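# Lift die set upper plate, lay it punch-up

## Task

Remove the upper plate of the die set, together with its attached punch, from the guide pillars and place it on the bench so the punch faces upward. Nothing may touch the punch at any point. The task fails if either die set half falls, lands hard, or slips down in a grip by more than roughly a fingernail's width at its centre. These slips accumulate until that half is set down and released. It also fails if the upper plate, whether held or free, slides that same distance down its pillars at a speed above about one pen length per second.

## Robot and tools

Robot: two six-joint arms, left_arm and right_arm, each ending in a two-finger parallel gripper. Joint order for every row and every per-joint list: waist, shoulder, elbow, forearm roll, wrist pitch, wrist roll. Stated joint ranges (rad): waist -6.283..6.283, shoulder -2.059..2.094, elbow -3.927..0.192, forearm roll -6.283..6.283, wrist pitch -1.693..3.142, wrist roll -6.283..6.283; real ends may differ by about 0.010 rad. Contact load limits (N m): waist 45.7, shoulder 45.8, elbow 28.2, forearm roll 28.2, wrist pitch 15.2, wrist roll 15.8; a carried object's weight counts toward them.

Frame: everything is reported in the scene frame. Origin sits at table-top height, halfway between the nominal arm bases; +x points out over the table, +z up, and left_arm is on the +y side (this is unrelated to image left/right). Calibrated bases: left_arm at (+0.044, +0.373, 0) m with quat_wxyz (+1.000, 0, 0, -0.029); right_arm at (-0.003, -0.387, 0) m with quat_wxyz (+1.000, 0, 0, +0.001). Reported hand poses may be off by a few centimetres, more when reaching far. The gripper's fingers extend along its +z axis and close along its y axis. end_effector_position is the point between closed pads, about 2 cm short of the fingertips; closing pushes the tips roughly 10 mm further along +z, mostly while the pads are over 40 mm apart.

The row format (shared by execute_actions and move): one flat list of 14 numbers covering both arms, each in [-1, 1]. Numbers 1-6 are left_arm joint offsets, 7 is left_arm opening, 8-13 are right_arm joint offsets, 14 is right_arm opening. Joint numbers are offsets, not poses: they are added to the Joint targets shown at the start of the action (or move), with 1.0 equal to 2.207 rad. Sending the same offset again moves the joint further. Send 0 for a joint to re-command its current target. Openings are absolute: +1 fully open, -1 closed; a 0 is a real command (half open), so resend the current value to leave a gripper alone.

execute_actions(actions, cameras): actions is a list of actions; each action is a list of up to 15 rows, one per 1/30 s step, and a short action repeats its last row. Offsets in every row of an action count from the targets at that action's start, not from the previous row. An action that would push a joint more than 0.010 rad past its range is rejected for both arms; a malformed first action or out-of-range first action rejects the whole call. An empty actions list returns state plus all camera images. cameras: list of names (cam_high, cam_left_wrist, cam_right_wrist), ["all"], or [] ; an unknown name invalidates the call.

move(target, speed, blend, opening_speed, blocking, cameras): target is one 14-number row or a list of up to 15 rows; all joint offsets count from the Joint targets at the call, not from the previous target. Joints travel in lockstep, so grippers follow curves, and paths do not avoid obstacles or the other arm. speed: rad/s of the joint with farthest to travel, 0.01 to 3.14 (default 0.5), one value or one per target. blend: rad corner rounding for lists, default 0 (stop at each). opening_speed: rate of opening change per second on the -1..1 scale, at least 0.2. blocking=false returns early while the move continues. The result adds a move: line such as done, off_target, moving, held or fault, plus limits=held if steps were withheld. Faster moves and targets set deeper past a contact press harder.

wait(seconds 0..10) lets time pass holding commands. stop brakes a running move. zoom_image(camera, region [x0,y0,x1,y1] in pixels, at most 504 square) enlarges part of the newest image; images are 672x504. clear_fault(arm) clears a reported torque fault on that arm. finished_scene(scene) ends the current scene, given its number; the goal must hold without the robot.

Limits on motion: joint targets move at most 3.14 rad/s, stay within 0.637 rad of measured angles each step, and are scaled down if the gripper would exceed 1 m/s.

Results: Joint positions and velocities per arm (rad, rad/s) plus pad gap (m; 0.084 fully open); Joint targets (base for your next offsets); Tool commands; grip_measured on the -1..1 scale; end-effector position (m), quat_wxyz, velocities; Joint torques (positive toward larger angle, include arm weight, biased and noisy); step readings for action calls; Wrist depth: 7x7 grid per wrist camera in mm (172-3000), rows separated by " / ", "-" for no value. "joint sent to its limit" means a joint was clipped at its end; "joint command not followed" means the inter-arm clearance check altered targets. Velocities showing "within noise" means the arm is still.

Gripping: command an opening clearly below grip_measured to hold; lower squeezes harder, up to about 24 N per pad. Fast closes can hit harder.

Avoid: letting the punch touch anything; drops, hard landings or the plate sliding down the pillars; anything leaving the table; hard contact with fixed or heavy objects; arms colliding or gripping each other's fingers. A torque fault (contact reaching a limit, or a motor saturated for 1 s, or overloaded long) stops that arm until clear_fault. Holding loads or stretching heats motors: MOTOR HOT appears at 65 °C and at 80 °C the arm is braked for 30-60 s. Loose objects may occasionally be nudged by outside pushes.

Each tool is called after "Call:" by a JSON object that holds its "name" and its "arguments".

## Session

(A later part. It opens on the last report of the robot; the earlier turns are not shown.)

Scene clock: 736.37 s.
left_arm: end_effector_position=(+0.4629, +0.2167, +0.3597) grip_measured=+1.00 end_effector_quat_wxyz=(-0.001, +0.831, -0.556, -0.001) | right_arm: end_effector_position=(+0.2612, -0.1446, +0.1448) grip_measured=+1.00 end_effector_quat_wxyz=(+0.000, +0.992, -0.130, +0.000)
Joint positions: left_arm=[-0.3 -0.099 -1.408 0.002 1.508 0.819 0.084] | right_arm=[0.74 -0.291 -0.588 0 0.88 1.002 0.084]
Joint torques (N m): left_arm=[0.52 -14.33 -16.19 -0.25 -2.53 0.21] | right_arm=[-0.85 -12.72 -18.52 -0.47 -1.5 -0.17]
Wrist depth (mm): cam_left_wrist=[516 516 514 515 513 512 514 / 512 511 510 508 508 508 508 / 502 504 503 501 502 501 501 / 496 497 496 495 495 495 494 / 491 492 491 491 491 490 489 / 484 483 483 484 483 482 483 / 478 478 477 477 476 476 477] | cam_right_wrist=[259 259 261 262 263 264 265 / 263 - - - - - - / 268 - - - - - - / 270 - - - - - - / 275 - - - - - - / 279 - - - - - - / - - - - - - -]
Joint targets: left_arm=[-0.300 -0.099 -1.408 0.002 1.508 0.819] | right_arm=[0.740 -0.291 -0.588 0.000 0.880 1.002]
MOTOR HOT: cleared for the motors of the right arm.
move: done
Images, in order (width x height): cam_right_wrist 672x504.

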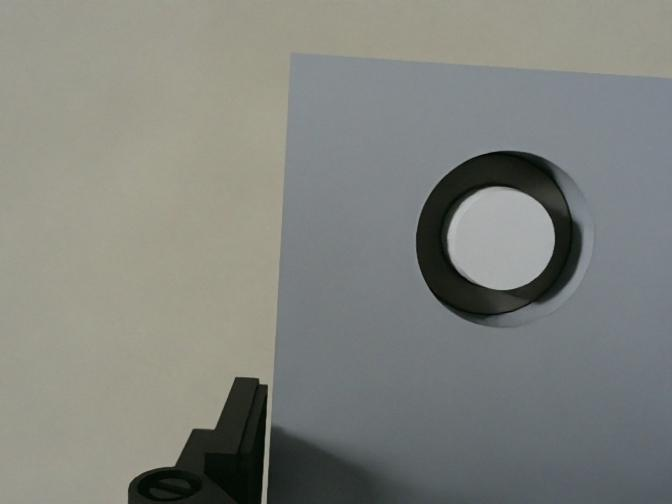

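Call:
{"name": "move", "arguments": {"target": [[0,0,0,0,0,0,1,0,-0.0253,-0.0272,0,0.0520,0,1],[0,0,0,0,0,0,1,0,-0.0583,-0.1190,0,0.1768,-0.9,1]], "speed": [0.12, 0.8]}}

Call:
{"name": "move", "arguments": {"target": [0,0,0,0,0,0,1,0,0,0,0,0,-0.5235,1], "speed": 0.8, "cameras": ["cam_right_wrist", "cam_high"]}}

Call:
{"name": "zoom_image", "arguments": {"camera": "cam_right_wrist", "region": [260, 100, 520, 300]}}

Call:
{"name": "zoom_image", "arguments": {"camera": "cam_right_wrist", "region": [260, 304, 520, 504]}}

Scene clock: 754.37 s.
left_arm: end_effector_position=(+0.4629, +0.2167, +0.3597) grip_measured=+1.00 end_effector_quat_wxyz=(-0.001, +0.831, -0.556, -0.001) | right_arm: end_effector_position=(+0.2615, -0.1444, +0.2701) grip_measured=+1.00 end_effector_quat_wxyz=(+0.000, +0.650, +0.760, +0.001)
Joint positions: left_arm=[-0.3 -0.099 -1.408 0.002 1.508 0.819 0.084] | right_arm=[0.74 -0.42 -0.851 0 1.27 -0.984 0.084]
Joint torques (N m): left_arm=[0.27 -13.94 -16.27 -0.26 -2.54 0.26] | right_arm=[-0.99 -11.52 -22.38 -0.65 -1.33 -0.33]
Wrist depth (mm): cam_left_wrist=[515 515 515 515 514 514 513 / 510 511 510 509 508 509 508 / 503 503 502 501 501 502 501 / 496 496 497 496 496 495 494 / 492 491 491 490 491 490 489 / 485 484 484 484 483 483 483 / 478 478 478 478 478 478 476] | cam_right_wrist=[378 379 381 382 383 385 388 / 384 384 386 387 389 390 392 / 389 389 236 363 394 396 398 / 395 396 238 239 240 402 405 / 400 398 241 242 243 244 408 / 404 408 413 245 248 248 416 / - - 418 420 251 421 424]
Joint targets: left_arm=[-0.300 -0.099 -1.408 0.002 1.508 0.819] | right_arm=[0.740 -0.420 -0.851 0.000 1.270 -0.984]
move: done

Scene clock: 756.43 s.
left_arm: end_effector_position=(+0.4629, +0.2167, +0.3597) grip_measured=+1.00 end_effector_quat_wxyz=(-0.001, +0.831, -0.556, -0.001) | right_arm: end_effector_position=(+0.2615, -0.1444, +0.2701) grip_measured=+1.00 end_effector_quat_wxyz=(+0.000, +0.130, +0.992, +0.000)
Joint positions: left_arm=[-0.3 -0.099 -1.408 0.002 1.508 0.819 0.084] | right_arm=[0.74 -0.42 -0.851 0 1.27 -2.139 0.084]
Joint torques (N m): left_arm=[0.26 -13.69 -16.16 -0.23 -2.52 0.26] | right_arm=[-0.88 -11.23 -22.06 -0.59 -1.31 -0.27]
Wrist depth (mm): cam_left_wrist=[515 515 514 514 514 514 514 / 510 509 509 509 508 508 508 / 503 503 502 502 502 501 501 / 496 497 496 494 496 494 495 / 492 491 491 491 490 491 490 / 484 484 484 483 483 482 483 / 480 478 478 476 477 477 476] | cam_right_wrist=[377 378 379 382 384 384 386 / 384 386 386 385 389 391 394 / 389 391 392 235 236 397 398 / 395 395 397 238 240 403 404 / 400 402 404 242 243 408 411 / 405 407 - 246 248 416 416 / - - - 250 251 422 424]
Joint targets: left_arm=[-0.300 -0.099 -1.408 0.002 1.508 0.819] | right_arm=[0.740 -0.420 -0.851 0.000 1.270 -2.139]
move: done
Images, in order (width x height): cam_high 672x504, cam_right_wrist 672x504.

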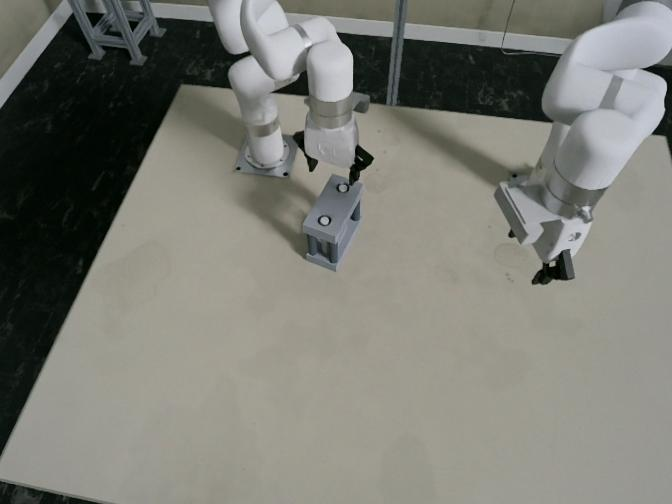

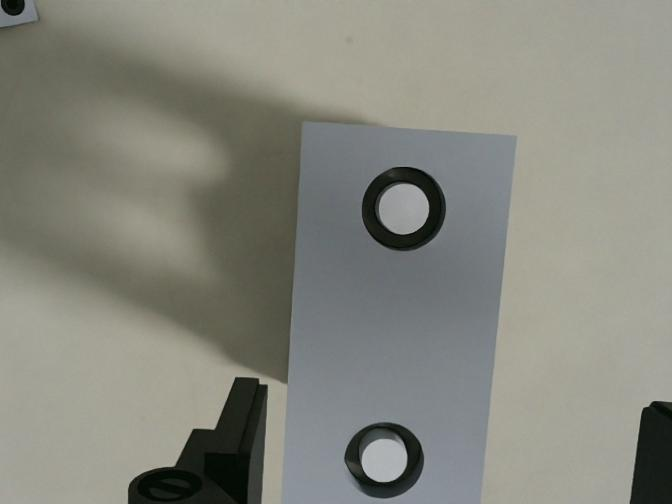

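Scaled by 1.938.

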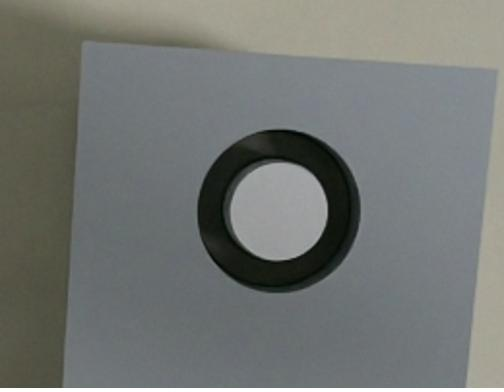

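Scaled by 1.938.

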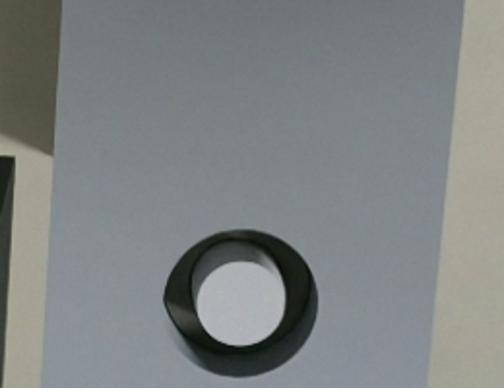

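Call:
{"name": "zoom_image", "arguments": {"camera": "cam_high", "region": [300, 200, 370, 275]}}

Scaled by 6.720.

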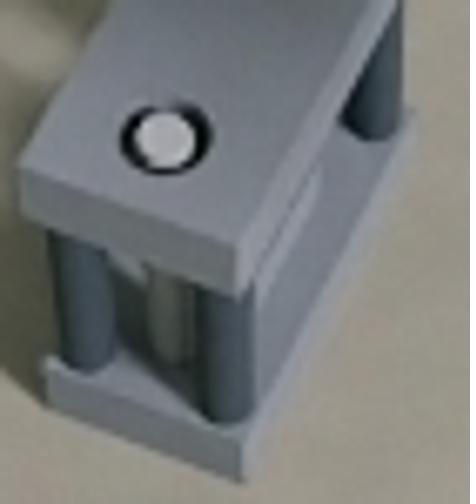

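Call:
{"name": "execute_actions", "arguments": {"actions": [], "cameras": ["cam_left_wrist"]}}

Call:
{"name": "zoom_image", "arguments": {"camera": "cam_left_wrist", "region": [280, 240, 672, 504]}}

Scene clock: 830.07 s.
left_arm: end_effector_position=(+0.4629, +0.2167, +0.3597) grip_measured=+1.00 end_effector_quat_wxyz=(-0.001, +0.831, -0.556, -0.001) | right_arm: end_effector_position=(+0.2615, -0.1444, +0.2701) grip_measured=+1.00 end_effector_quat_wxyz=(+0.000, +0.130, +0.992, +0.000)
Joint positions: left_arm=[-0.3 -0.099 -1.408 0.002 1.508 0.819 0.084] | right_arm=[0.74 -0.42 -0.851 0 1.27 -2.139 0.084]
Joint velocities: within noise
Joint torques (N m): left_arm=[0.11 -13.56 -16.16 -0.22 -2.64 0.18] | right_arm=[-0.83 -11.24 -21.63 -0.54 -1.54 -0.03]
Wrist depth (mm): cam_left_wrist=[516 515 515 515 514 514 513 / 510 509 509 509 508 508 508 / 503 502 502 502 502 503 500 / 496 497 496 495 494 494 494 / 491 491 492 490 489 491 487 / 485 484 484 483 482 483 482 / 477 478 478 477 477 477 476] | cam_right_wrist=[377 379 380 381 383 385 387 / 384 384 386 386 388 390 393 / 389 389 392 235 237 395 400 / 393 397 397 239 240 402 403 / 400 402 405 243 243 409 411 / 404 408 - 247 248 416 415 / - - - 251 251 421 423]
Joint targets: left_arm=[-0.300 -0.099 -1.408 0.002 1.508 0.819] | right_arm=[0.740 -0.420 -0.851 0.000 1.270 -2.139]
Tool commands: left_gripper/opening=+1.0 right_gripper/opening=+1.0
Images, in order (width x height): cam_left_wrist 672x504.

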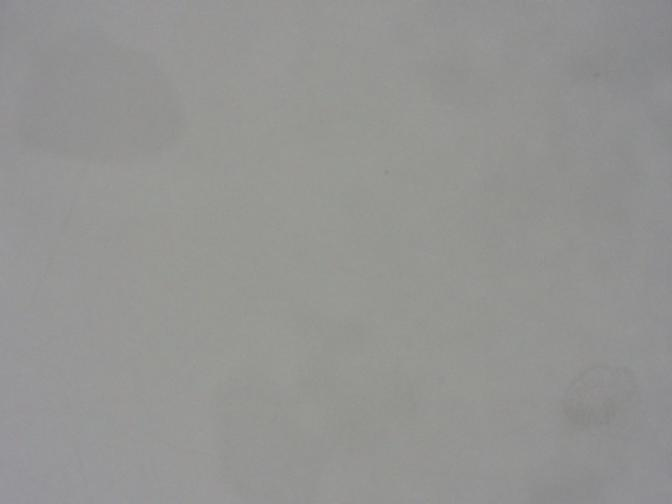

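Scaled by 1.286.

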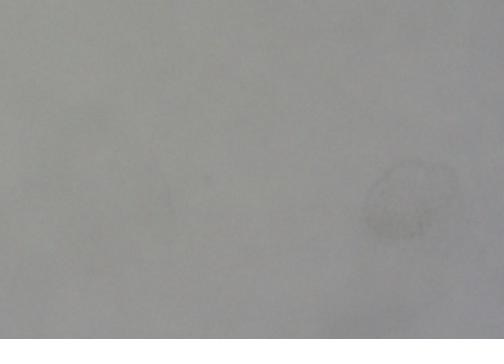

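Call:
{"name": "move", "arguments": {"target": [0,0,0,0,0,-0.7118,1,0,0,0,0,0,0,1], "speed": 1.2}}

Call:
{"name": "move", "arguments": {"target": [0,0,0,0,0,-0.7117,1,0,0,0,0,0,0,1], "speed": 1.2, "cameras": ["cam_left_wrist"]}}

Call:
{"name": "zoom_image", "arguments": {"camera": "cam_left_wrist", "region": [200, 300, 460, 504]}}

Scene clock: 837.60 s.
left_arm: end_effector_position=(+0.4629, +0.2167, +0.3597) grip_measured=+1.00 end_effector_quat_wxyz=(-0.001, +0.981, +0.195, +0.000) | right_arm: end_effector_position=(+0.2615, -0.1444, +0.2701) grip_measured=+1.00 end_effector_quat_wxyz=(+0.000, +0.130, +0.992, +0.000)
Joint positions: left_arm=[-0.3 -0.099 -1.408 0.002 1.508 -0.752 0.084] | right_arm=[0.74 -0.42 -0.851 0 1.27 -2.139 0.084]
Joint torques (N m): left_arm=[0.17 -13.93 -16.13 -0.03 -2.56 -0.2] | right_arm=[-0.7 -11.46 -21.15 -0.46 -1.62 0.05]
Wrist depth (mm): cam_left_wrist=[516 516 516 515 514 516 514 / 509 509 509 509 508 509 508 / 503 503 502 502 501 502 502 / 497 496 496 496 495 494 495 / 491 491 490 492 490 490 490 / 484 483 483 483 483 484 482 / 479 478 478 477 477 476 476] | cam_right_wrist=[376 379 381 382 384 385 387 / 383 384 385 384 387 390 392 / 388 391 392 234 236 395 399 / 395 396 396 239 239 403 404 / 401 403 405 242 243 409 411 / 404 407 - 246 248 414 418 / - - - 251 251 423 424]
Joint targets: left_arm=[-0.300 -0.099 -1.408 0.002 1.508 -0.752] | right_arm=[0.740 -0.420 -0.851 0.000 1.270 -2.139]
move: done

Scene clock: 839.60 s.
left_arm: end_effector_position=(+0.4629, +0.2167, +0.3597) grip_measured=+1.00 end_effector_quat_wxyz=(-0.001, +0.556, +0.831, +0.001) | right_arm: end_effector_position=(+0.2615, -0.1444, +0.2701) grip_measured=+1.00 end_effector_quat_wxyz=(+0.000, +0.130, +0.992, +0.000)
Joint positions: left_arm=[-0.3 -0.099 -1.408 0.002 1.508 -2.322 0.084] | right_arm=[0.74 -0.42 -0.851 0 1.27 -2.139 0.084]
Joint torques (N m): left_arm=[0.49 -13.84 -16.06 -0.14 -2.57 -0.04] | right_arm=[-0.7 -11.53 -21.1 -0.46 -1.58 -0.02]
Wrist depth (mm): cam_left_wrist=[510 515 515 514 515 517 514 / 507 509 510 510 509 509 508 / 503 502 503 502 503 502 501 / 496 496 497 494 494 494 496 / 491 491 490 491 489 490 492 / 484 484 484 483 483 483 483 / 479 476 477 476 477 477 476] | cam_right_wrist=[378 378 380 382 383 385 387 / 384 384 384 385 386 390 393 / 389 391 393 235 236 396 400 / 394 396 397 239 239 401 404 / 402 402 405 242 243 408 411 / 404 407 - 246 247 416 415 / - - - 251 251 423 424]
Joint targets: left_arm=[-0.300 -0.099 -1.408 0.002 1.508 -2.322] | right_arm=[0.740 -0.420 -0.851 0.000 1.270 -2.139]
move: done
Images, in order (width x height): cam_left_wrist 672x504.

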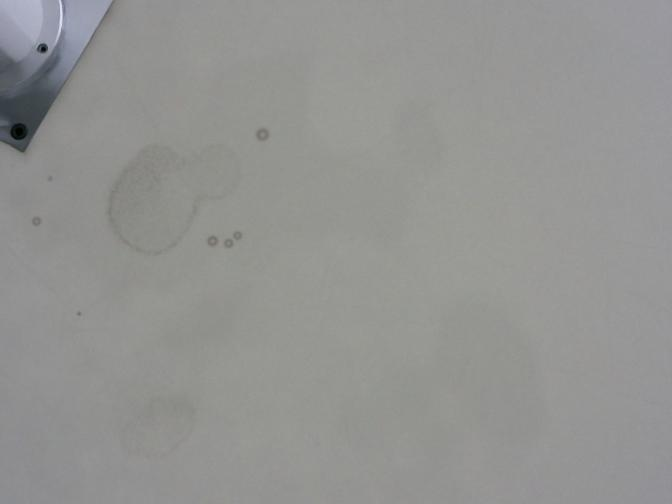

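Scaled by 1.938.

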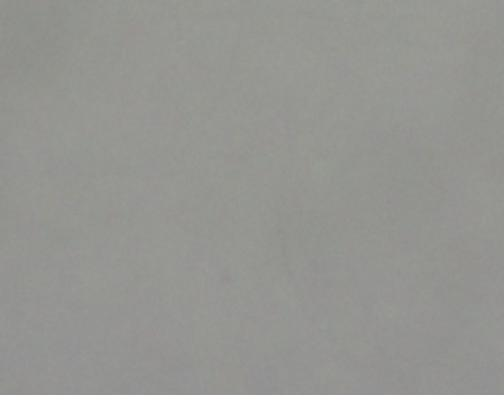

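Call:
{"name": "move", "arguments": {"target": [0.1983,-0.3512,0.6167,-0.0009,-0.6774,0.8709,1,-0.0021,0.0332,0.0920,0,-0.1247,-0.0019,1], "speed": 0.7, "cameras": ["cam_right_wrist"]}}

Call:
{"name": "zoom_image", "arguments": {"camera": "cam_right_wrist", "region": [130, 252, 401, 504]}}

Call:
{"name": "zoom_image", "arguments": {"camera": "cam_right_wrist", "region": [401, 252, 672, 504]}}

Scene clock: 1042.60 s.
left_arm: end_effector_position=(+0.4232, +0.4033, +0.2506) grip_measured=+1.00 end_effector_quat_wxyz=(+0.070, +0.873, +0.213, +0.433) | right_arm: end_effector_position=(+0.2625, -0.1457, +0.1797) grip_measured=+1.00 end_effector_quat_wxyz=(+0.000, +0.130, +0.991, +0.000)
Joint positions: left_arm=[0.137 -0.874 -0.048 0 0.013 -0.4 0.084] | right_arm=[0.735 -0.347 -0.648 0 0.995 -2.144 0.084]
Joint torques (N m): left_arm=[1.26 -3.56 -15.86 -1.35 -4.42 0.32] | right_arm=[-1.6 -9.18 -19.09 -0.29 -1.73 -0.23]
Wrist depth (mm): cam_left_wrist=[- - 2816 2696 1882 2099 2325 / 2566 2851 - 2805 2654 1799 2038 / 2151 700 2566 2654 2372 2675 2538 / 540 593 641 2213 2235 2465 2664 / 489 522 560 606 659 2264 2228 / 433 458 489 523 562 607 2106 / 394 415 440 467 499 532 573] | cam_right_wrist=[292 292 293 294 295 297 299 / 296 296 296 296 300 300 304 / 300 302 - - - - 308 / 305 307 - - - - 312 / 309 311 - - - - 318 / 313 314 - - - - 322 / - - - - - - 327]
Joint targets: left_arm=[0.137 -0.874 -0.047 0.000 0.013 -0.400] | right_arm=[0.735 -0.347 -0.648 0.000 0.995 -2.144]
move: done
Images, in order (width x height): cam_right_wrist 672x504.

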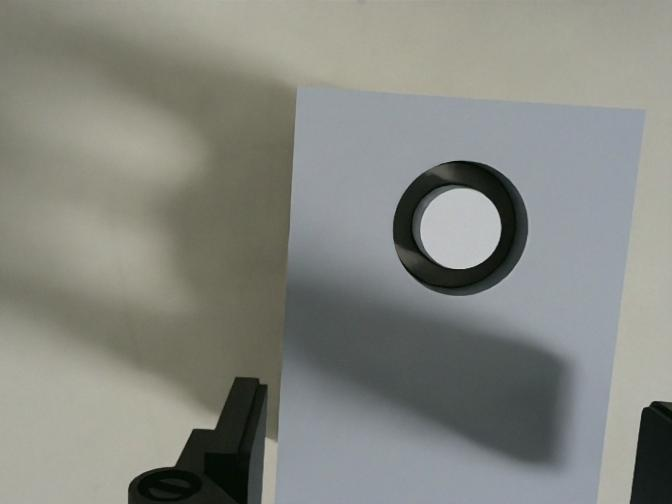

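Scaled by 1.860.

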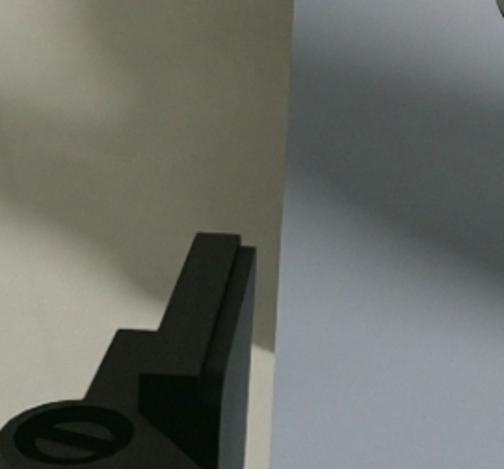

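Scaled by 1.860.

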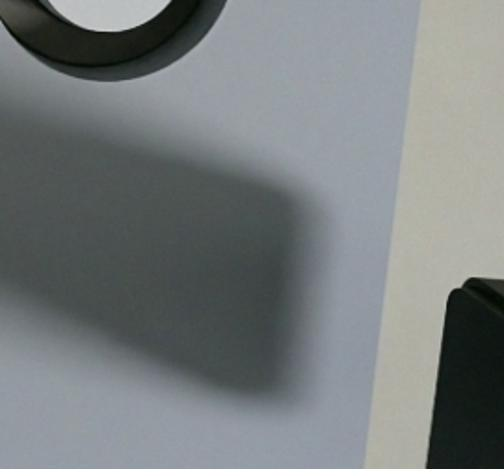

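Call:
{"name": "move", "arguments": {"target": [[0,0,0,0,0,0.1812,1,0.0004,0.0108,0.0116,0,-0.0224,0.0004,1],[0,0,0,0,0,0.1812,1,0.0004,0.0286,0.0279,0,-0.0565,0.0004,1]], "speed": [0.25, 0.06], "cameras": ["cam_right_wrist"]}}

Call:
{"name": "zoom_image", "arguments": {"camera": "cam_right_wrist", "region": [130, 252, 401, 504]}}

Scene clock: 1066.60 s.
left_arm: end_effector_position=(+0.4232, +0.4033, +0.2506) grip_measured=+1.00 end_effector_quat_wxyz=(-0.017, +0.898, +0.035, +0.438) | right_arm: end_effector_position=(+0.2626, -0.1452, +0.1420) grip_measured=+1.00 end_effector_quat_wxyz=(+0.000, +0.130, +0.991, +0.000)
Joint positions: left_arm=[0.137 -0.874 -0.047 0 0.013 0 0.084] | right_arm=[0.736 -0.284 -0.586 0 0.87 -2.143 0.084]
Joint torques (N m): left_arm=[1.08 -3.65 -15.92 -1.32 -4.35 0.27] | right_arm=[1.71 -9.81 -18.33 -0.26 -1.76 0.33]
Wrist depth (mm): cam_left_wrist=[2685 2634 2614 1842 1823 1838 1862 / 2839 2782 2760 2528 2664 2634 2614 / - 2911 2899 2249 2381 2717 2685 / 2556 2422 2405 2333 2381 2242 2264 / 627 628 632 634 637 641 644 / 533 535 538 540 542 545 547 / 466 466 468 469 472 474 475] | cam_right_wrist=[255 256 258 259 260 261 263 / 259 - - - - - - / 263 - - - - - - / 267 - - - - - - / 271 - - - - - - / 275 - - - - - - / - - - - - - -]
Joint targets: left_arm=[0.137 -0.874 -0.047 0.000 0.013 0.000] | right_arm=[0.736 -0.284 -0.586 0.000 0.870 -2.143]
move: done
Images, in order (width x height): cam_right_wrist 672x504.

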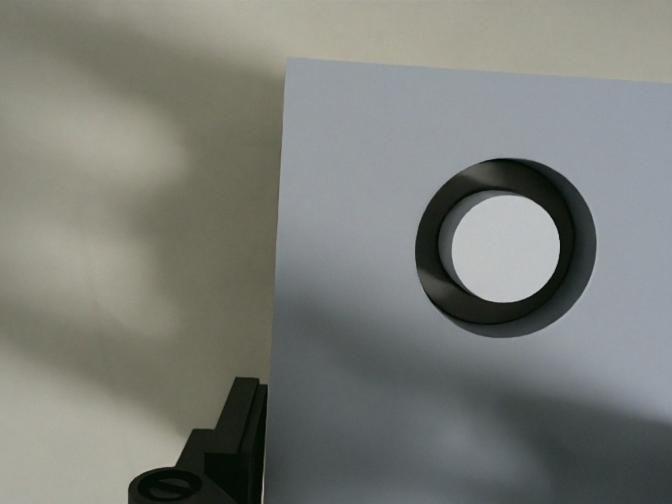

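Scaled by 1.860.

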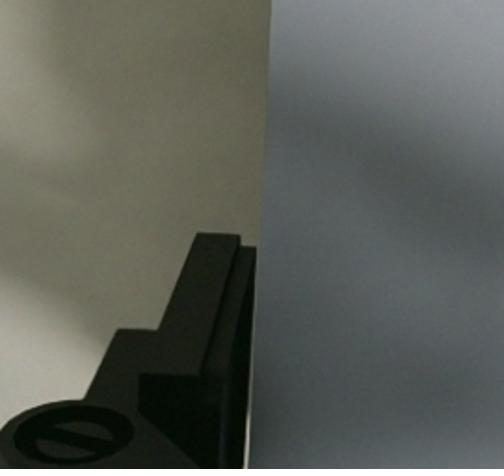

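Call:
{"name": "move", "arguments": {"target": [0,0,0,0,0,0,1,0,0,0,0,0,0,-1], "opening_speed": 0.4}}

Scene clock: 1075.87 s.
left_arm: end_effector_position=(+0.4232, +0.4033, +0.2506) grip_measured=+1.00 end_effector_quat_wxyz=(-0.017, +0.898, +0.035, +0.438) | right_arm: end_effector_position=(+0.2626, -0.1452, +0.1420) grip_measured=+0.89 end_effector_quat_wxyz=(+0.000, +0.130, +0.991, +0.000)
Joint positions: left_arm=[0.137 -0.874 -0.047 0 0.013 0 0.084] | right_arm=[0.736 -0.284 -0.586 0 0.87 -2.143 0.08]
Joint torques (N m): left_arm=[1.08 -3.45 -16.06 -1.24 -4.05 0.25] | right_arm=[1.56 -9.56 -19.71 1.85 -3.9 0.34]
Wrist depth (mm): cam_left_wrist=[2675 2654 2585 1847 1813 1828 1867 / 2816 2760 2749 2510 2685 2644 2585 / - 2899 2886 2235 2356 2717 2634 / 2528 2405 2457 2340 2364 2228 2279 / 625 628 633 634 638 643 644 / 533 535 537 541 542 545 547 / 464 466 468 470 473 474 476] | cam_right_wrist=[255 257 258 259 259 261 263 / 259 - - - - - - / 263 - - - - - - / 267 - - - - - - / 271 - - - - - - / 275 - - - - - - / - - - - - - -]
Joint targets: left_arm=[0.137 -0.874 -0.047 0.000 0.013 0.000] | right_arm=[0.736 -0.284 -0.586 0.000 0.870 -2.143]
move: done

Call:
{"name": "move", "arguments": {"target": [[0,0,0,0,0,0,1,0,-0.0278,-0.0287,0,0.0565,0,-1],[0,0,0,0,0,0,1,0,-0.0479,-0.0656,0,0.1135,0,-1]], "speed": [0.06, 0.12], "blend": 0.02, "cameras": ["cam_right_wrist", "cam_high"]}}

Scene clock: 1087.57 s.
left_arm: end_effector_position=(+0.4232, +0.4033, +0.2506) grip_measured=+1.00 end_effector_quat_wxyz=(-0.017, +0.898, +0.035, +0.438) | right_arm: end_effector_position=(+0.2626, -0.1451, +0.2197) grip_measured=+0.88 end_effector_quat_wxyz=(+0.000, +0.130, +0.991, +0.000)
Joint positions: left_arm=[0.137 -0.874 -0.047 0 0.013 0 0.084] | right_arm=[0.736 -0.389 -0.731 0 1.12 -2.143 0.08]
Joint torques (N m): left_arm=[1.08 -3.39 -16.4 -1.08 -4 0.39] | right_arm=[0.47 -22.45 -40.78 0.72 -3.63 -0.25]
Wrist depth (mm): cam_left_wrist=[2696 2685 2624 1838 1813 1838 1862 / 2851 2805 2760 2528 2664 2644 2575 / - 2886 2851 2257 2348 2738 2664 / 2501 2405 2439 2340 2348 2249 2271 / 626 630 630 636 640 642 644 / 532 534 538 538 542 544 545 / 465 467 468 470 472 474 476] | cam_right_wrist=[330 330 331 332 334 336 336 / - - - - - - - / - - - - - - - / - - - - - - - / - - - - - - - / - - - - - - - / - - - - - - -]
Joint targets: left_arm=[0.137 -0.874 -0.047 0.000 0.013 0.000] | right_arm=[0.736 -0.389 -0.731 0.000 1.121 -2.143]
move: done
Images, in order (width x height): cam_high 672x504, cam_right_wrist 672x504.

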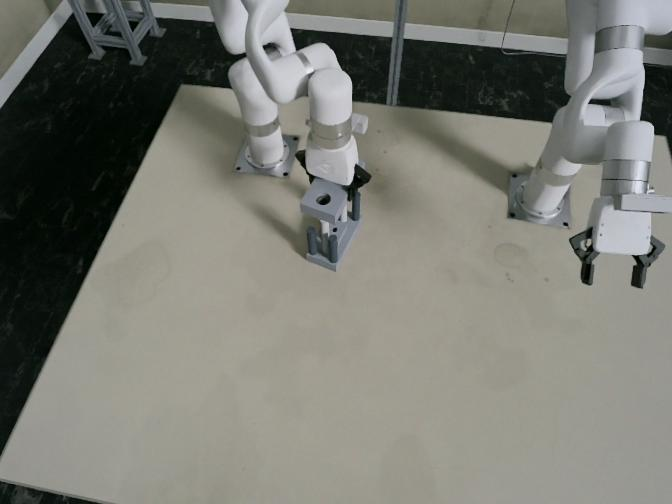

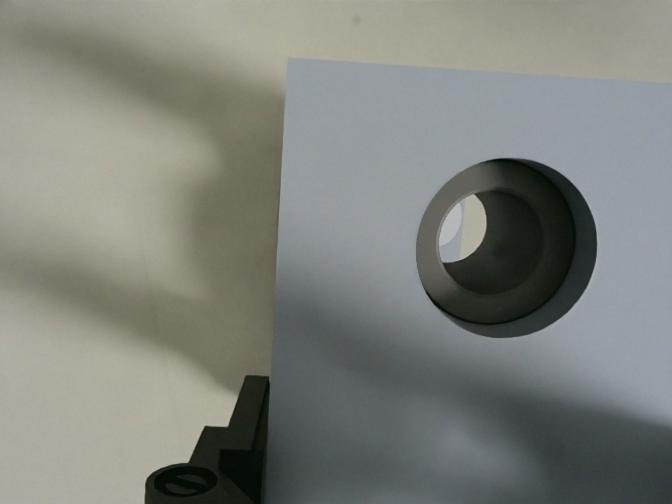

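Call:
{"name": "move", "arguments": {"target": [[0,0,0,0,0,0,1,0,-0.0148,-0.0921,0,0.1065,0,-1],[0,0,0,0,0,0,1,-0.0938,0.4363,-0.3160,0.6458,0.2786,-0.0708,-1]], "speed": [0.2, 0.45], "blend": [0.1, 0], "cameras": ["all"]}}

Scene clock: 1100.67 s.
left_arm: end_effector_position=(+0.4232, +0.4033, +0.2506) grip_measured=+1.00 end_effector_quat_wxyz=(-0.017, +0.898, +0.035, +0.438) | right_arm: end_effector_position=(+0.3053, +0.0931, +0.2600) grip_measured=+0.89 end_effector_quat_wxyz=(+0.648, -0.282, -0.649, -0.282)
Joint positions: left_arm=[0.137 -0.874 -0.047 0 0.013 0 0.084] | right_arm=[0.529 0.573 -1.429 1.425 1.735 -2.299 0.08]
Joint torques (N m): left_arm=[1.16 -3.45 -16.4 -1.28 -3.98 0.32] | right_arm=[-1.49 -38.03 -33.35 12.57 7.01 -0.22]
Wrist depth (mm): cam_left_wrist=[2664 2644 2604 1838 1823 1833 1867 / 2816 2771 2771 2528 2634 2634 2585 / - 2911 2851 2249 2372 2706 2634 / 2528 2431 2439 2340 2348 2279 2242 / 626 629 633 636 638 641 644 / 533 535 537 540 542 544 546 / 465 467 468 470 473 474 475] | cam_right_wrist=[2220 551 581 466 379 376 354 / - - - - - - - / - - - - - - - / - - - - - - - / - - - - - - - / - - - - - - 2372 / - - - - - - -]
Joint targets: left_arm=[0.137 -0.874 -0.047 0.000 0.013 0.000] | right_arm=[0.529 0.573 -1.429 1.425 1.735 -2.299]
move: done

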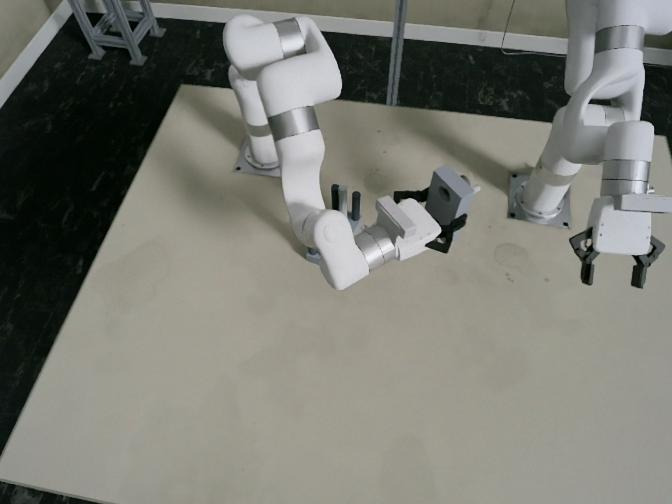

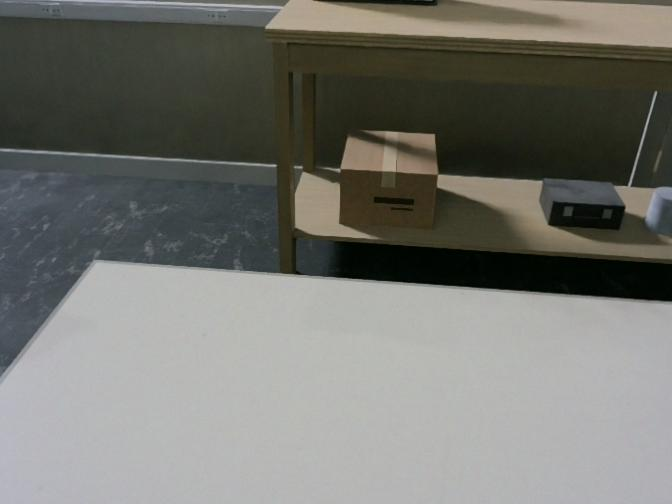

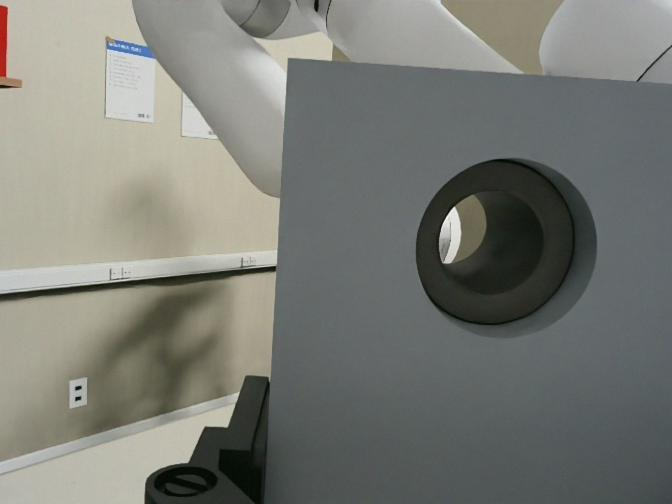

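Call:
{"name": "move", "arguments": {"target": [[0,0,0,0,0,0,1,0.0014,0.0841,-0.0169,-0.0089,-0.0109,-0.0665,-1],[0,0,0,0,0,0,1,0.0024,0.1588,-0.0521,-0.0134,-0.0182,-0.1058,-1]], "speed": 0.18, "blend": [0.05, 0], "cameras": ["cam_high", "cam_right_wrist"]}}

Scene clock: 1114.83 s.
left_arm: end_effector_position=(+0.4232, +0.4033, +0.2506) grip_measured=+1.00 end_effector_quat_wxyz=(-0.017, +0.898, +0.035, +0.438) | right_arm: end_effector_position=(+0.3049, +0.0929, +0.0998) grip_measured=+0.89 end_effector_quat_wxyz=(+0.649, -0.282, -0.648, -0.282)
Joint positions: left_arm=[0.137 -0.874 -0.047 0 0.013 0 0.084] | right_arm=[0.534 0.924 -1.543 1.396 1.695 -2.532 0.08]
Joint torques (N m): left_arm=[1.06 -3.28 -16.25 -1.24 -4.01 0.34] | right_arm=[1.95 -40.06 -27.94 8.15 7.96 -0.14]
Wrist depth (mm): cam_left_wrist=[2664 2654 2624 1838 1828 1823 1852 / 2805 2793 2793 2528 2654 2624 2566 / - 2886 2886 2257 2364 2706 2664 / 2547 2422 2457 2340 2356 2228 2257 / 626 629 631 635 636 643 645 / 533 535 537 538 542 545 547 / 465 467 469 470 472 474 476] | cam_right_wrist=[2235 2492 2717 444 497 2624 2364 / - - - - - - - / - - - - - - - / - - - - - - - / - - - - - - - / - - - - - - - / - - - - - - -]
Joint targets: left_arm=[0.137 -0.874 -0.047 0.000 0.013 0.000] | right_arm=[0.534 0.924 -1.543 1.396 1.695 -2.532]
MOTOR HOT: the elbow of the right arm reports 65 °C; the controller stops that arm at 80 °C. To cool a motor, set the load down, stop pushing, or move to a pose that needs little force. At that limit the right arm can sag while its brakes close.
move: done
Images, in order (width x height): cam_high 672x504, cam_right_wrist 672x504.

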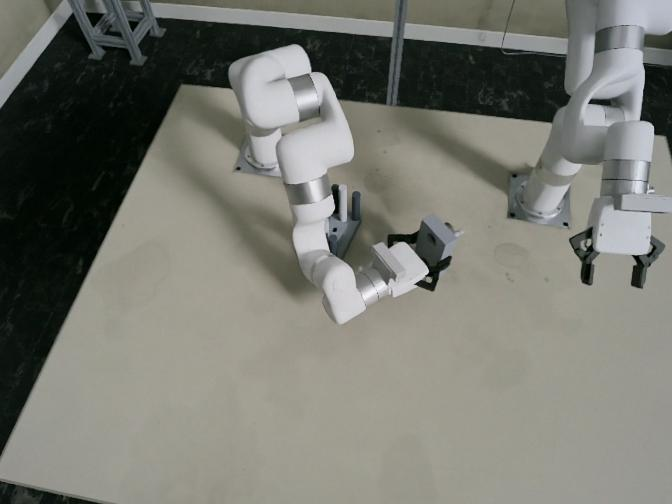

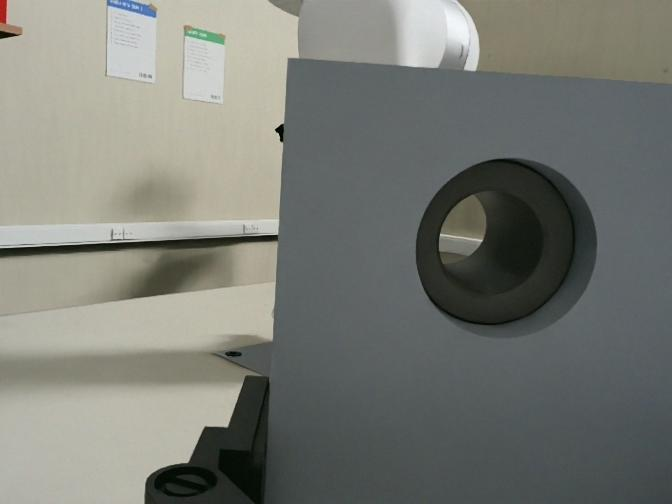

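Call:
{"name": "move", "arguments": {"target": [0,0,0,0,0,0,1,0.0002,0.0164,-0.0095,-0.0007,-0.0013,-0.0068,-1], "speed": 0.04}}

Call:
{"name": "move", "arguments": {"target": [0,0,0,0,0,0,1,0,0.0035,-0.0020,-0.0001,-0.0003,-0.0015,-1], "speed": 0.01}}

Call:
{"name": "move", "arguments": {"target": [0,0,0,0,0,0,1,0,0.0024,-0.0014,-0.0001,-0.0002,-0.0010,-1], "speed": 0.01, "cameras": ["cam_right_wrist"]}}

Scene clock: 1126.80 s.
left_arm: end_effector_position=(+0.4232, +0.4033, +0.2506) grip_measured=+1.00 end_effector_quat_wxyz=(-0.017, +0.898, +0.035, +0.438) | right_arm: end_effector_position=(+0.3049, +0.0929, +0.0857) grip_measured=+0.89 end_effector_quat_wxyz=(+0.649, -0.282, -0.648, -0.282)
Joint positions: left_arm=[0.137 -0.874 -0.047 0 0.013 0 0.084] | right_arm=[0.535 0.96 -1.564 1.394 1.692 -2.547 0.08]
Joint torques (N m): left_arm=[1.09 -3.25 -16.29 -1.18 -3.92 0.21] | right_arm=[1.87 -40.36 -27.38 8.03 8.08 -0.16]
Wrist depth (mm): cam_left_wrist=[2696 2634 2624 1838 1809 1838 1877 / 2851 2793 2749 2538 2675 2614 2624 / - 2863 2874 2228 2356 2727 2706 / 2538 2405 2439 2348 2356 2228 2242 / 628 629 633 636 638 641 642 / 532 535 537 540 543 545 546 / 465 468 469 470 472 474 476] | cam_right_wrist=[2271 2457 2696 444 493 2575 2414 / - - - - - - - / - - - - - - - / - - - - - - - / - - - - - - - / - - - - - - - / - - - - - - -]
Joint targets: left_arm=[0.137 -0.874 -0.047 0.000 0.013 0.000] | right_arm=[0.535 0.960 -1.564 1.394 1.692 -2.547]
MOTOR HOT: cleared for the motors of the right arm.
move: done

Scene clock: 1127.80 s.
left_arm: end_effector_position=(+0.4232, +0.4033, +0.2506) grip_measured=+1.00 end_effector_quat_wxyz=(-0.017, +0.898, +0.035, +0.438) | right_arm: end_effector_position=(+0.3049, +0.0928, +0.0827) grip_measured=+0.89 end_effector_quat_wxyz=(+0.649, -0.282, -0.648, -0.282)
Joint positions: left_arm=[0.137 -0.874 -0.047 0 0.013 0 0.084] | right_arm=[0.535 0.968 -1.569 1.394 1.692 -2.551 0.08]
Joint torques (N m): left_arm=[0.82 -3.13 -16.45 -1.25 -3.97 0.28] | right_arm=[1.7 -40.17 -27.29 7.9 8.2 -0.28]
Wrist depth (mm): cam_left_wrist=[2675 2644 2644 1847 1823 1847 1857 / 2851 2805 2727 2519 2685 2634 2585 / - 2948 2899 2249 2364 2749 2675 / 2547 2389 2465 2340 2340 2264 2242 / 628 629 630 635 639 641 645 / 533 534 538 541 542 545 546 / 467 467 468 470 473 474 475] | cam_right_wrist=[2286 2483 2685 445 495 2575 2397 / - - - - - - - / - - - - - - - / - - - - - - - / - - - - - - - / - - - - - - - / - - - - - - -]
Joint targets: left_arm=[0.137 -0.874 -0.047 0.000 0.013 0.000] | right_arm=[0.535 0.968 -1.569 1.394 1.692 -2.551]
move: done

Scene clock: 1128.53 s.
left_arm: end_effector_position=(+0.4232, +0.4033, +0.2506) grip_measured=+1.00 end_effector_quat_wxyz=(-0.017, +0.898, +0.035, +0.438) | right_arm: end_effector_position=(+0.3048, +0.0928, +0.0809) grip_measured=+0.89 end_effector_quat_wxyz=(+0.649, -0.282, -0.648, -0.282)
Joint positions: left_arm=[0.137 -0.874 -0.047 0 0.013 0 0.084] | right_arm=[0.535 0.973 -1.572 1.394 1.692 -2.553 0.08]
Joint torques (N m): left_arm=[1.26 -3.19 -16.44 -1.32 -4 0.22] | right_arm=[1.52 -32.52 -22.65 5.89 4.47 -1]
Wrist depth (mm): cam_left_wrist=[2675 2644 2595 1842 1823 1842 1857 / 2886 2805 2760 2528 2675 2624 2624 / - 2899 2863 2257 2356 2717 2675 / 2510 2414 2474 2325 2348 2257 2257 / 629 630 631 636 640 643 644 / 532 535 538 539 544 544 547 / 465 467 469 470 473 474 475] | cam_right_wrist=[2271 2474 2706 446 491 2566 2397 / - - - - - - - / - - - - - - - / - - - - - - - / - - - - - - - / - - - - - - - / - - - - - - -]
Joint targets: left_arm=[0.137 -0.874 -0.047 0.000 0.013 0.000] | right_arm=[0.535 0.973 -1.572 1.394 1.691 -2.553]
move: done
Images, in order (width x height): cam_right_wrist 672x504.

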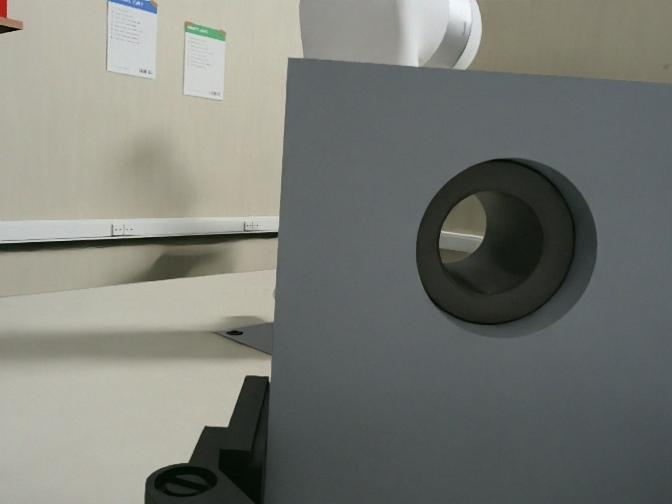

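Call:
{"name": "move", "arguments": {"target": [0,0,0,0,0,0,1,0,0.0009,-0.0005,0,-0.0001,-0.0004,-1], "speed": 0.01}}

Scene clock: 1133.47 s.
left_arm: end_effector_position=(+0.4232, +0.4033, +0.2506) grip_measured=+1.00 end_effector_quat_wxyz=(-0.017, +0.898, +0.035, +0.438) | right_arm: end_effector_position=(+0.3049, +0.0928, +0.0800) grip_measured=+0.89 end_effector_quat_wxyz=(+0.649, -0.282, -0.648, -0.282)
Joint positions: left_arm=[0.137 -0.874 -0.047 0 0.013 0 0.084] | right_arm=[0.535 0.975 -1.573 1.394 1.691 -2.554 0.08]
Joint torques (N m): left_arm=[0.95 -3.23 -16.36 -1.3 -3.97 0.32] | right_arm=[1.87 -21.31 -16.33 2.56 -1.11 -1.91]
Wrist depth (mm): cam_left_wrist=[2675 2664 2585 1847 1818 1842 1847 / 2816 2782 2793 2528 2644 2634 2566 / - 2923 2899 2249 2333 2706 2706 / 2556 2422 2465 2348 2364 2228 2271 / 628 630 631 634 638 640 644 / 534 535 538 539 542 545 547 / 466 467 469 470 472 473 476] | cam_right_wrist=[2271 2474 2793 447 493 2556 2389 / - - - - - - - / - - - - - - - / - - - - - - - / - - - - - - - / - - - - - - - / - - - - - - -]
Joint targets: left_arm=[0.137 -0.874 -0.047 0.000 0.013 0.000] | right_arm=[0.535 0.975 -1.573 1.394 1.691 -2.554]
move: done

Call:
{"name": "move", "arguments": {"target": [-0.4075,0,0,0,0,0,1,0,0,0,0,0,0,-1], "speed": 0.6, "cameras": ["all"]}}

Scene clock: 1143.23 s.
left_arm: end_effector_position=(+0.3033, +0.0948, +0.2506) grip_measured=+1.00 end_effector_quat_wxyz=(+0.175, +0.824, -0.358, +0.402) | right_arm: end_effector_position=(+0.3049, +0.0928, +0.0798) grip_measured=+0.89 end_effector_quat_wxyz=(+0.649, -0.282, -0.648, -0.282)
Joint positions: left_arm=[-0.762 -0.874 -0.047 0 0.013 0 0.084] | right_arm=[0.535 0.975 -1.573 1.394 1.691 -2.554 0.08]
Joint torques (N m): left_arm=[-1.32 -3.14 -16.46 0.1 -3.94 0.2] | right_arm=[4.58 -19.45 -13.95 1.2 -2.69 -1.98]
Wrist depth (mm): cam_left_wrist=[1857 1974 1642 1758 2923 2675 - / 2696 2138 - - - - 286 / 2604 2851 1622 869 924 875 290 / 2093 725 731 732 378 742 319 / 626 630 632 634 359 371 378 / 533 536 538 396 378 385 376 / 466 467 469 354 341 473 372] | cam_right_wrist=[2264 2510 2793 450 455 2538 2397 / - - - - - - - / - - - - - - - / - - - - - - - / - - - - - - - / - - - - - - - / - - - - - - -]
Joint targets: left_arm=[-0.762 -0.874 -0.047 0.000 0.013 0.000] | right_arm=[0.535 0.975 -1.573 1.394 1.691 -2.554]
move: done

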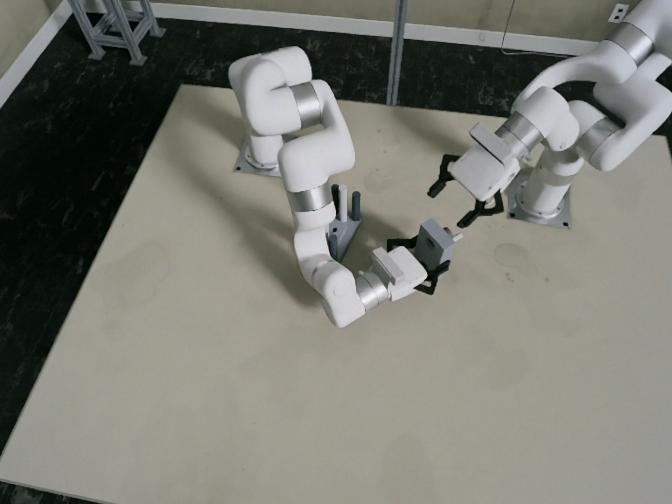

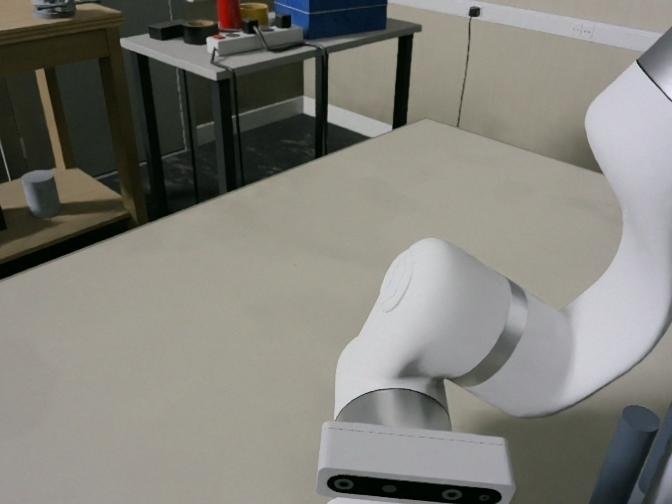

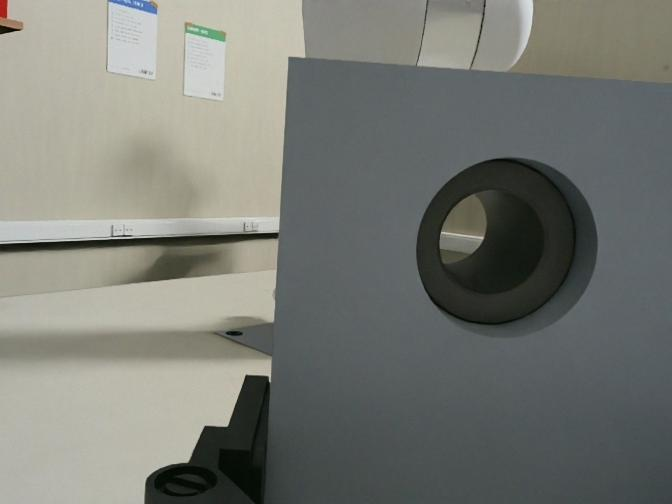

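Call:
{"name": "move", "arguments": {"target": [0,-0.1088,-0.0710,0,0.3539,0,1,0,0,0,0,0,0,-1], "speed": 0.5, "cameras": ["cam_left_wrist"]}}

Scene clock: 1162.03 s.
left_arm: end_effector_position=(+0.2556, +0.1460, +0.2503) grip_measured=+1.00 end_effector_quat_wxyz=(+0.103, +0.886, -0.385, +0.238) | right_arm: end_effector_position=(+0.3049, +0.0928, +0.0798) grip_measured=+0.89 end_effector_quat_wxyz=(+0.649, -0.282, -0.648, -0.282)
Joint positions: left_arm=[-0.762 -1.114 -0.204 0 0.794 0 0.084] | right_arm=[0.535 0.975 -1.573 1.394 1.691 -2.554 0.08]
Joint torques (N m): left_arm=[-1.35 -1.33 -17.87 -0.04 -3.28 0.18] | right_arm=[4.46 -19.49 -14.13 1.3 -2.65 -1.94]
Wrist depth (mm): cam_left_wrist=[660 662 663 664 355 648 365 / 602 605 607 591 381 384 391 / 543 544 546 519 399 535 396 / 492 494 495 370 368 498 444 / 461 462 463 343 343 455 429 / 424 426 417 326 326 343 421 / 394 395 394 238 238 389 396] | cam_right_wrist=[2294 2519 2685 450 452 2528 2348 / - - - - - - - / - - - - - - - / - - - - - - - / - - - - - - - / - - - - - - - / - - - - - - -]
Joint targets: left_arm=[-0.762 -1.115 -0.204 0.000 0.794 0.000] | right_arm=[0.535 0.975 -1.573 1.394 1.691 -2.554]
move: done
Images, in order (width x height): cam_left_wrist 672x504.

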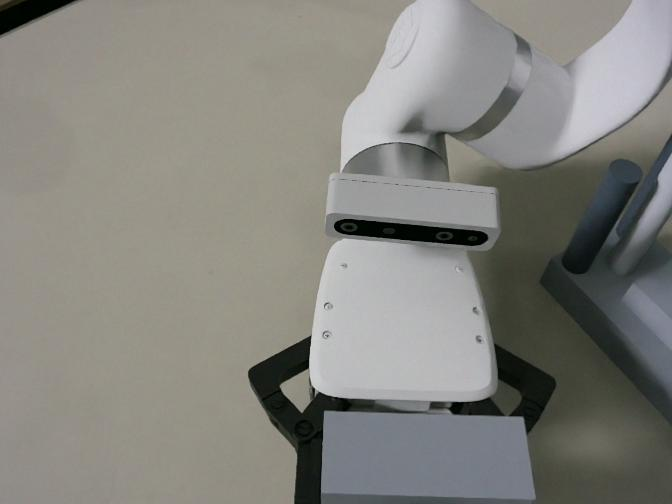

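Call:
{"name": "zoom_image", "arguments": {"camera": "cam_left_wrist", "region": [300, 380, 424, 504]}}

Call:
{"name": "zoom_image", "arguments": {"camera": "cam_left_wrist", "region": [424, 380, 548, 504]}}

Scaled by 4.065.

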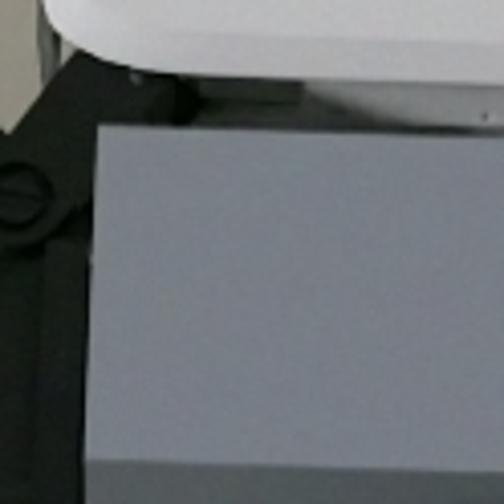

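Scaled by 4.065.

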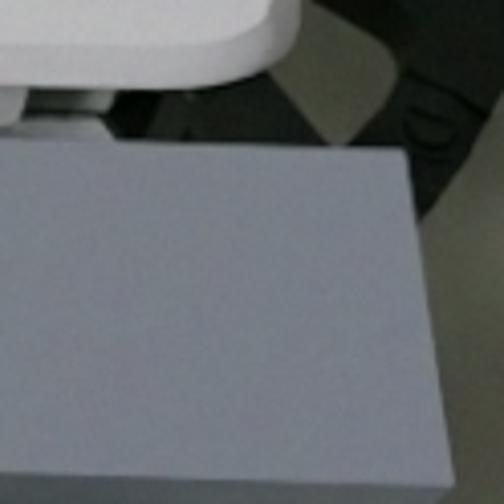

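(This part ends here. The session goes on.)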